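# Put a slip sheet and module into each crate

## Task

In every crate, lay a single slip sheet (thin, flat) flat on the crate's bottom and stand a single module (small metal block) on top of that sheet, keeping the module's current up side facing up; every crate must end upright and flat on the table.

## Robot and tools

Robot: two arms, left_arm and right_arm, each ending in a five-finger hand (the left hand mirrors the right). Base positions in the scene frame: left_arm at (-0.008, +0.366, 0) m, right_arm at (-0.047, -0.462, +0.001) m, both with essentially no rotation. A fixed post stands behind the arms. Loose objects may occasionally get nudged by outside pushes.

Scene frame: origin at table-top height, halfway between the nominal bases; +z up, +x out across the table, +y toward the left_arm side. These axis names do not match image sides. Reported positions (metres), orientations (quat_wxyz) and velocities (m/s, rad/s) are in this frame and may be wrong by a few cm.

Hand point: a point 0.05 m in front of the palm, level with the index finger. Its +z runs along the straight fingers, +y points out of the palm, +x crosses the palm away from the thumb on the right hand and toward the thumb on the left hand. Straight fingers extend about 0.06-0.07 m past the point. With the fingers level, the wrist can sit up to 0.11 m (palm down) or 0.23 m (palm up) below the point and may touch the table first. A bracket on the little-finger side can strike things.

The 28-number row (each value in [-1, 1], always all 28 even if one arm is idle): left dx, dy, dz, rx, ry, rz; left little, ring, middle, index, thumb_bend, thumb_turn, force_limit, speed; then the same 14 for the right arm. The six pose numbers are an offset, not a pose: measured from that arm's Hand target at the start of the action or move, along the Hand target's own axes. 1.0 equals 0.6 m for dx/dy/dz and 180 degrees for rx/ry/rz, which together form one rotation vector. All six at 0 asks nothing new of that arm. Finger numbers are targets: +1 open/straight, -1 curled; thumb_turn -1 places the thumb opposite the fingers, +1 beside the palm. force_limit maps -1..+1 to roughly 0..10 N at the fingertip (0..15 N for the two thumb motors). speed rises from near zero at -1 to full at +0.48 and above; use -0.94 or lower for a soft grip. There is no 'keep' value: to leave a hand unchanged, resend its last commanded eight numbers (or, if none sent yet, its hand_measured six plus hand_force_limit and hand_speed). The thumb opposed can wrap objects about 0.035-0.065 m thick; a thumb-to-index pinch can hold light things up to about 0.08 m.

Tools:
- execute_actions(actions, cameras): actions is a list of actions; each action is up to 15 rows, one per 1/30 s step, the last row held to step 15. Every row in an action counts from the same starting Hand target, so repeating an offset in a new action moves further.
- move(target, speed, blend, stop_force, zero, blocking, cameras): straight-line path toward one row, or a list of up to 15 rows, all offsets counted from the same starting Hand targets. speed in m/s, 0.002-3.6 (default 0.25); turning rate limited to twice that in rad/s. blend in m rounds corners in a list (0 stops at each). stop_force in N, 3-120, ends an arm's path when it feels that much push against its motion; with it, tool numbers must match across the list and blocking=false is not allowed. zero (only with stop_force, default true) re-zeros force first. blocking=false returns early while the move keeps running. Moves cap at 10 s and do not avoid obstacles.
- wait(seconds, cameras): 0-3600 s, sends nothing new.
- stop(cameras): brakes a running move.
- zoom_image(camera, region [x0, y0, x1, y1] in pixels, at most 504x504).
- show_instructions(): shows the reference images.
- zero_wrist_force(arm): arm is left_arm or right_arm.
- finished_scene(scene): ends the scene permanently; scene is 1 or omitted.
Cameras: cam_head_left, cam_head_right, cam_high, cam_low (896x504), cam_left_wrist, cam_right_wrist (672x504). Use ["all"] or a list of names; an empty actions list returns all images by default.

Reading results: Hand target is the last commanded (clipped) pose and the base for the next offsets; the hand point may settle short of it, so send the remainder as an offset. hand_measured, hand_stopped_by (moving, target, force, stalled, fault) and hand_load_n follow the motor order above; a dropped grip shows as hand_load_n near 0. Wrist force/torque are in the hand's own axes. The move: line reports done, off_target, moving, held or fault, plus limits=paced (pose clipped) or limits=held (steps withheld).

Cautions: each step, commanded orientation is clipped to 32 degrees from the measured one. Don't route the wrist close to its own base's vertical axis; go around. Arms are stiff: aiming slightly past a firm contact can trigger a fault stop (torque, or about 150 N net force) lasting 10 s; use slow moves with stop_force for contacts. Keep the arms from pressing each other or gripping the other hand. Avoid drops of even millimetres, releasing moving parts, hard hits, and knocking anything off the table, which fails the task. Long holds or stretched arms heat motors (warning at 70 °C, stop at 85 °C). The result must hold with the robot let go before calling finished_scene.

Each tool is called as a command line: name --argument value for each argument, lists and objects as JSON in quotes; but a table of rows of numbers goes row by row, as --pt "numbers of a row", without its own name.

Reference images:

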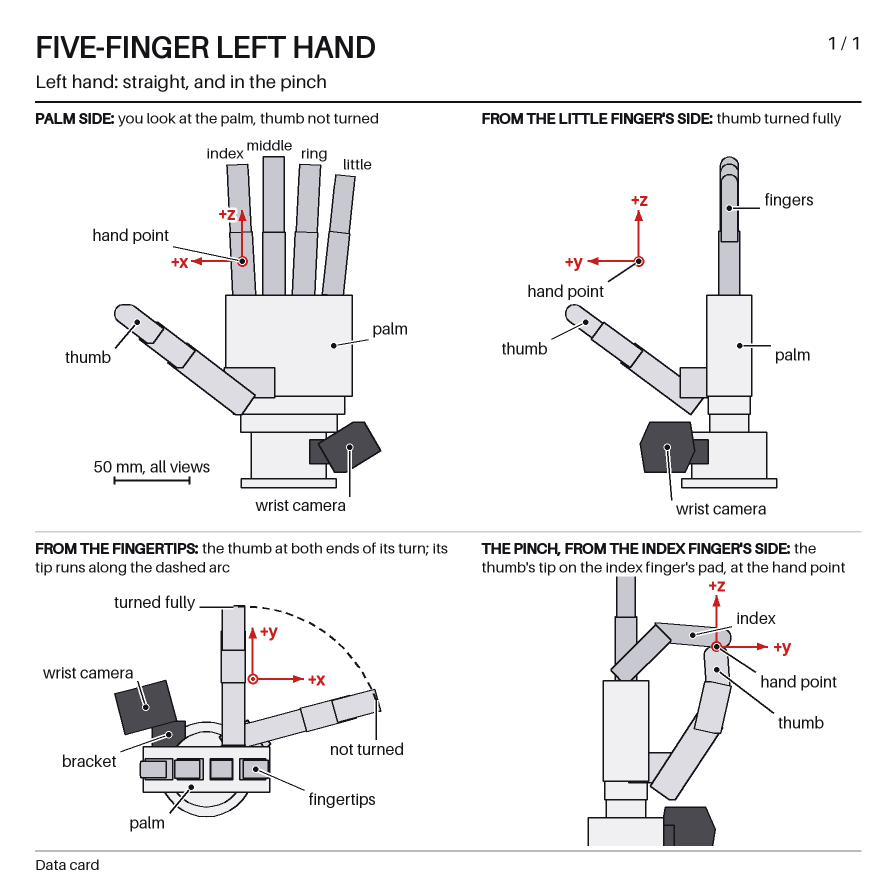

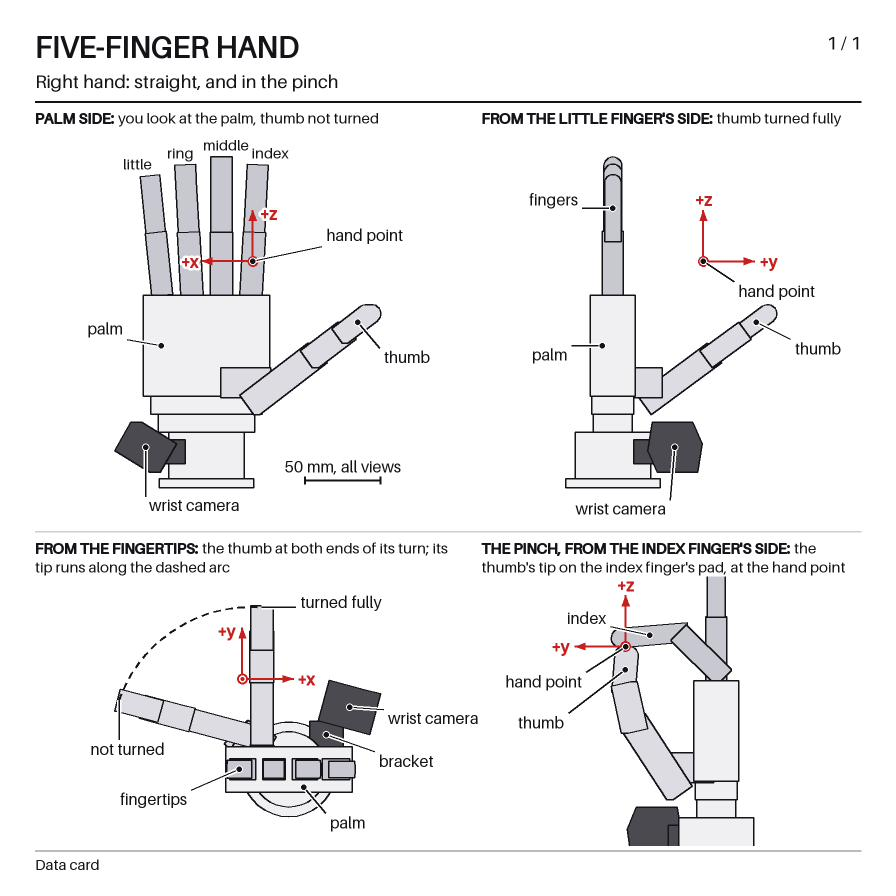

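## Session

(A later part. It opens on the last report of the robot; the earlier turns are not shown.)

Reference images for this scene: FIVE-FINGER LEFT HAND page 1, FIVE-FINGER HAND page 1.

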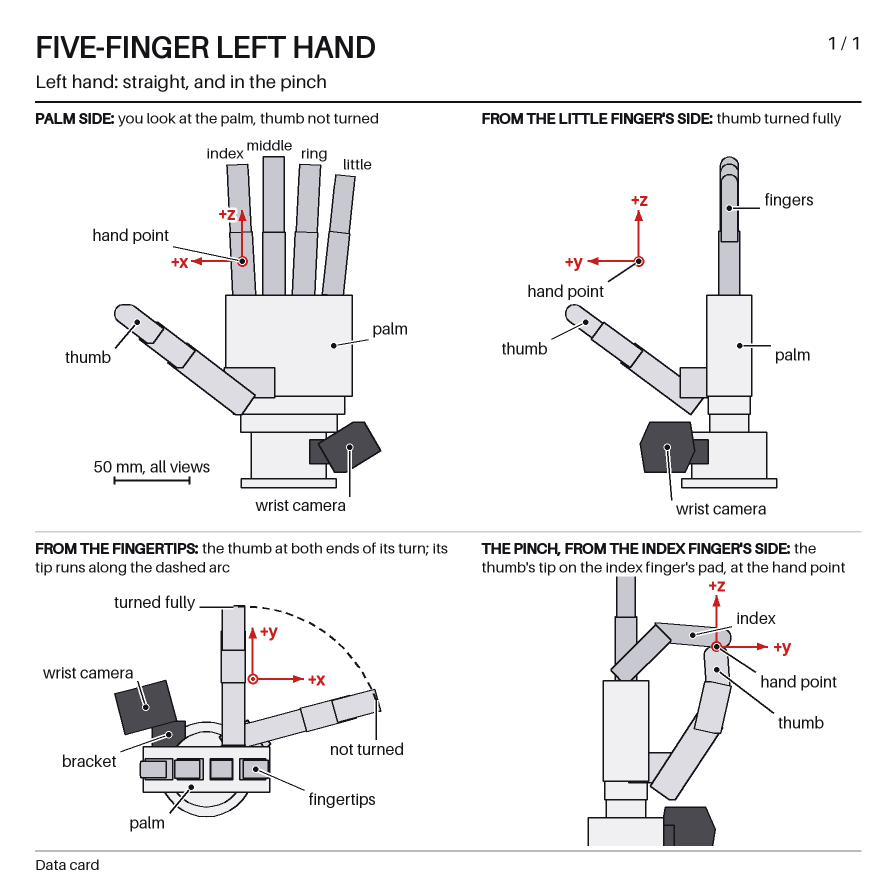

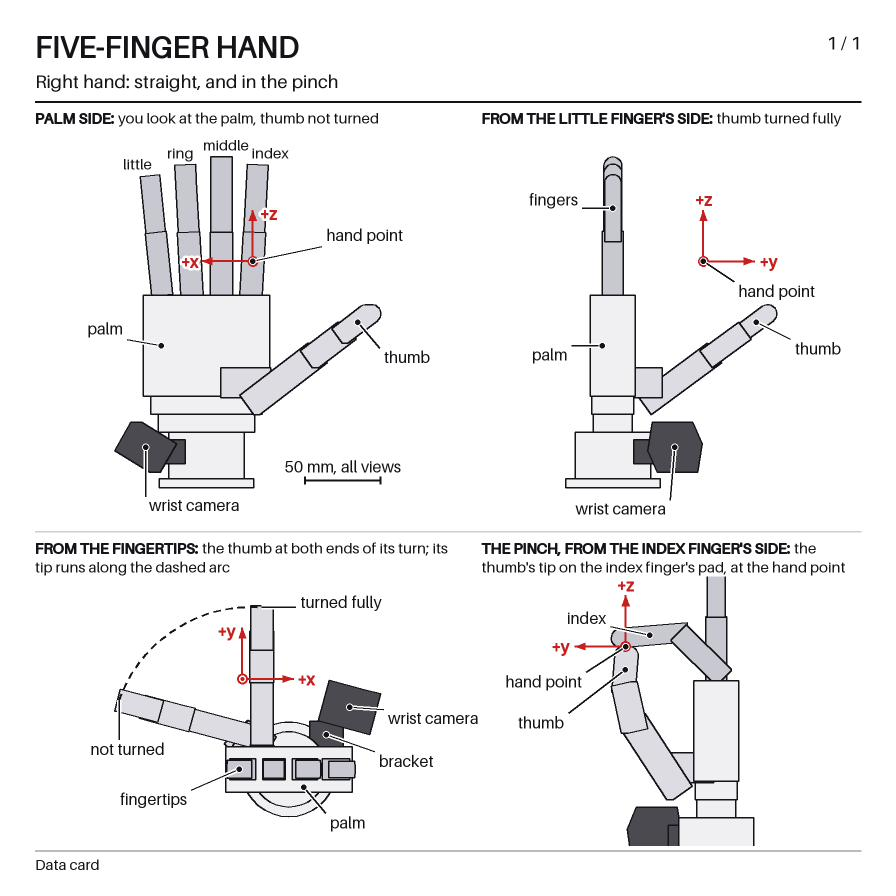

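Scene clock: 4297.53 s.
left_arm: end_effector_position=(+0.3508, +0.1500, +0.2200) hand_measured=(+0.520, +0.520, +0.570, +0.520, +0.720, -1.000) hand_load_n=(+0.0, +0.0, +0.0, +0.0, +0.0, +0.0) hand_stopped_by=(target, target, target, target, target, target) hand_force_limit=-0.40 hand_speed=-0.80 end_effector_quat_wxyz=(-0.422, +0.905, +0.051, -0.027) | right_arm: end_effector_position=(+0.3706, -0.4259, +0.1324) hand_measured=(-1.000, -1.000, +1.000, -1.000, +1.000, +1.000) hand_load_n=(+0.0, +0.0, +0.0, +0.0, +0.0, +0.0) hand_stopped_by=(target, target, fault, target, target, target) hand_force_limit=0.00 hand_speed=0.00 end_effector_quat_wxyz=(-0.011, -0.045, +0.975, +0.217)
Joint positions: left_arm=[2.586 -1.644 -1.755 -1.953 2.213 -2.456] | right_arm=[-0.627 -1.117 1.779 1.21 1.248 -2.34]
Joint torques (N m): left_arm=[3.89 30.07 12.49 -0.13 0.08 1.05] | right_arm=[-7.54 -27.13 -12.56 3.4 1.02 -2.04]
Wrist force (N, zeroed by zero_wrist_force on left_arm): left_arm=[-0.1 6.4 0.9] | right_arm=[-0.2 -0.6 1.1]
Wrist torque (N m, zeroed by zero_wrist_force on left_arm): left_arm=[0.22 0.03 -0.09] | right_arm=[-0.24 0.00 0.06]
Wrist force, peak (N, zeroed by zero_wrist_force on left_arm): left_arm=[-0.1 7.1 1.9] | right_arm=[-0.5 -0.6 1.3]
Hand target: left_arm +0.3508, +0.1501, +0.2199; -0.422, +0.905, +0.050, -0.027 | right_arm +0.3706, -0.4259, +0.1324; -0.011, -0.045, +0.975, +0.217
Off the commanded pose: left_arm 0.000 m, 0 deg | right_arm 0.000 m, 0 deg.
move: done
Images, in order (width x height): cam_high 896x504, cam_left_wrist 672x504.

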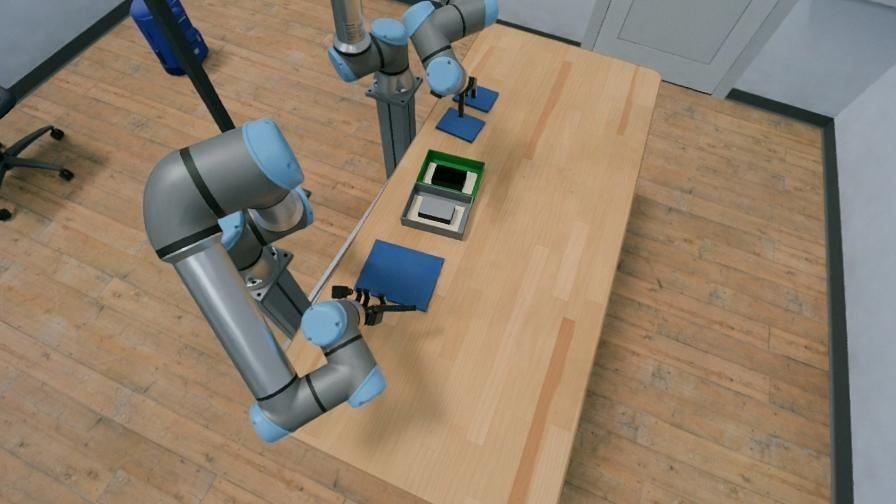

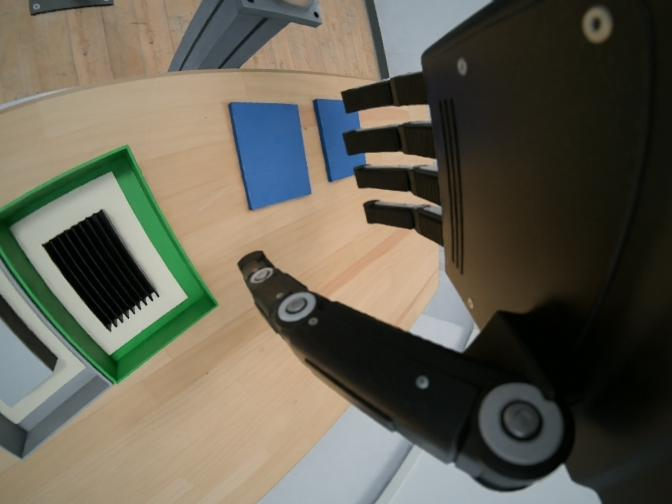

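zoom_image --camera "cam_left_wrist" --region '[0, 130, 240, 390]'

wait --seconds 1 --cameras '["cam_head_left","cam_head_right","cam_low"]'

Scaled by 1.938 from the camera's image (finer frame: 960x720).

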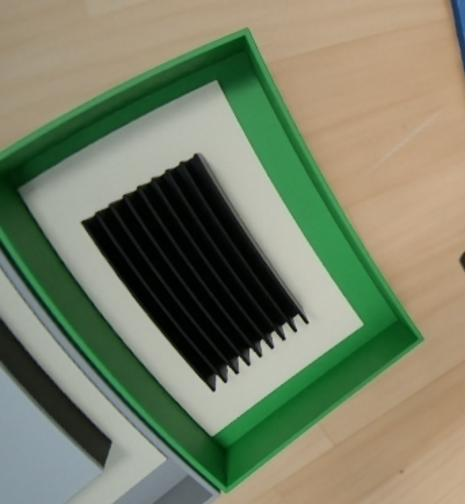

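Scene clock: 4304.33 s.
left_arm: end_effector_position=(+0.3508, +0.1501, +0.2199) hand_measured=(+0.520, +0.520, +0.570, +0.520, +0.720, -1.000) hand_load_n=(+0.0, +0.0, +0.0, +0.0, +0.0, +0.0) hand_stopped_by=(target, target, target, target, target, target) hand_force_limit=-0.40 hand_speed=-0.80 end_effector_quat_wxyz=(-0.422, +0.905, +0.050, -0.027) | right_arm: end_effector_position=(+0.3706, -0.4259, +0.1324) hand_measured=(-1.000, -1.000, +1.000, -1.000, +1.000, +1.000) hand_load_n=(+0.0, +0.0, +0.0, +0.0, -0.5, +0.0) hand_stopped_by=(target, target, fault, target, target, target) hand_force_limit=0.00 hand_speed=0.00 end_effector_quat_wxyz=(-0.011, -0.045, +0.975, +0.217)
Joint positions: left_arm=[2.586 -1.644 -1.755 -1.953 2.213 -2.456] | right_arm=[-0.627 -1.117 1.779 1.21 1.248 -2.34]
Joint torques (N m): left_arm=[7.23 31.85 13.15 2.5 3.3 1.95] | right_arm=[-7.07 -27.47 -11.61 3.19 1.09 -1.92]
Wrist force (N, zeroed by zero_wrist_force on left_arm): left_arm=[0.0 6.4 0.9] | right_arm=[-0.3 -0.4 1.2]
Wrist torque (N m, zeroed by zero_wrist_force on left_arm): left_arm=[0.21 0.02 -0.09] | right_arm=[-0.23 0.00 0.06]
Wrist force, peak (N, zeroed by zero_wrist_force on left_arm): left_arm=[0.2 6.6 1.1] | right_arm=[-0.4 -0.7 1.3]
Hand target: left_arm +0.3508, +0.1501, +0.2199; -0.422, +0.905, +0.050, -0.027 | right_arm +0.3706, -0.4259, +0.1324; -0.011, -0.045, +0.975, +0.217
Off the commanded pose: left_arm 0.000 m, 0 deg | right_arm 0.000 m, 0 deg.
wait: 1.00 s; at rest from the start

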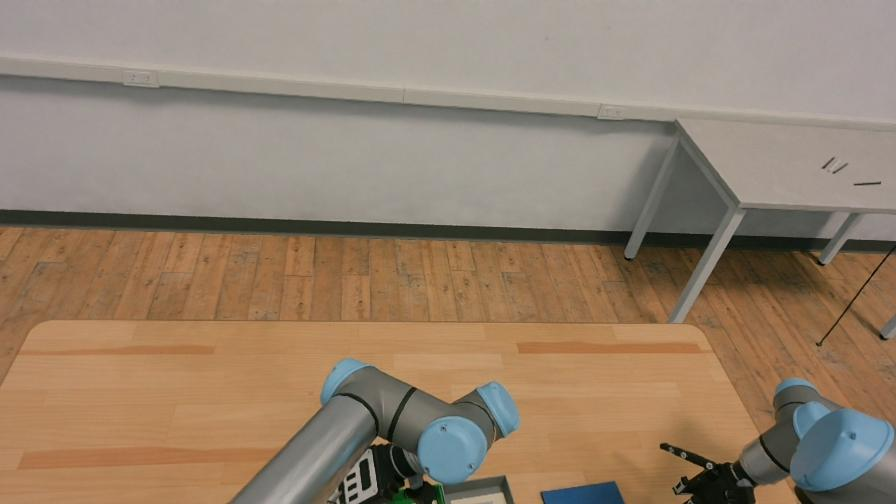

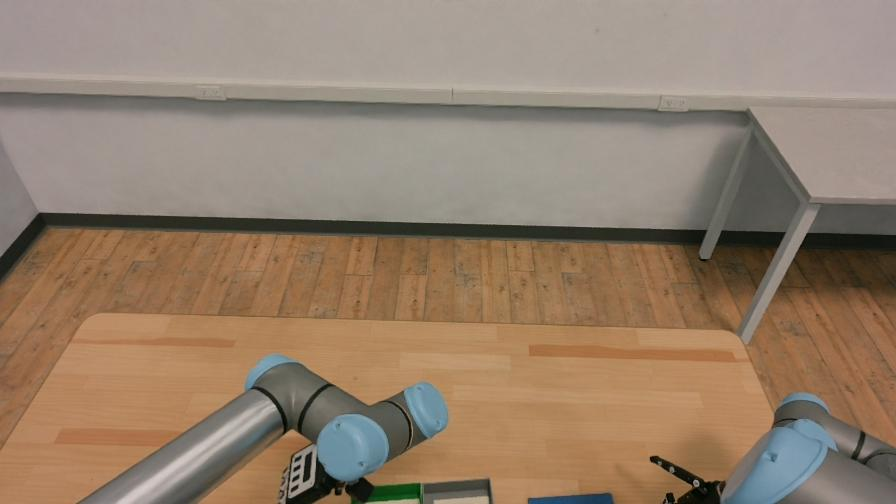

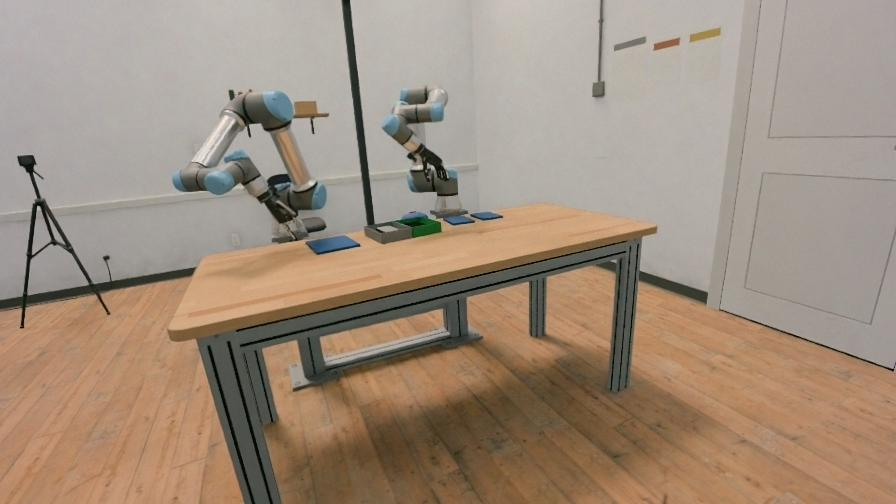

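finished_scene

The scene is finished: the task was done.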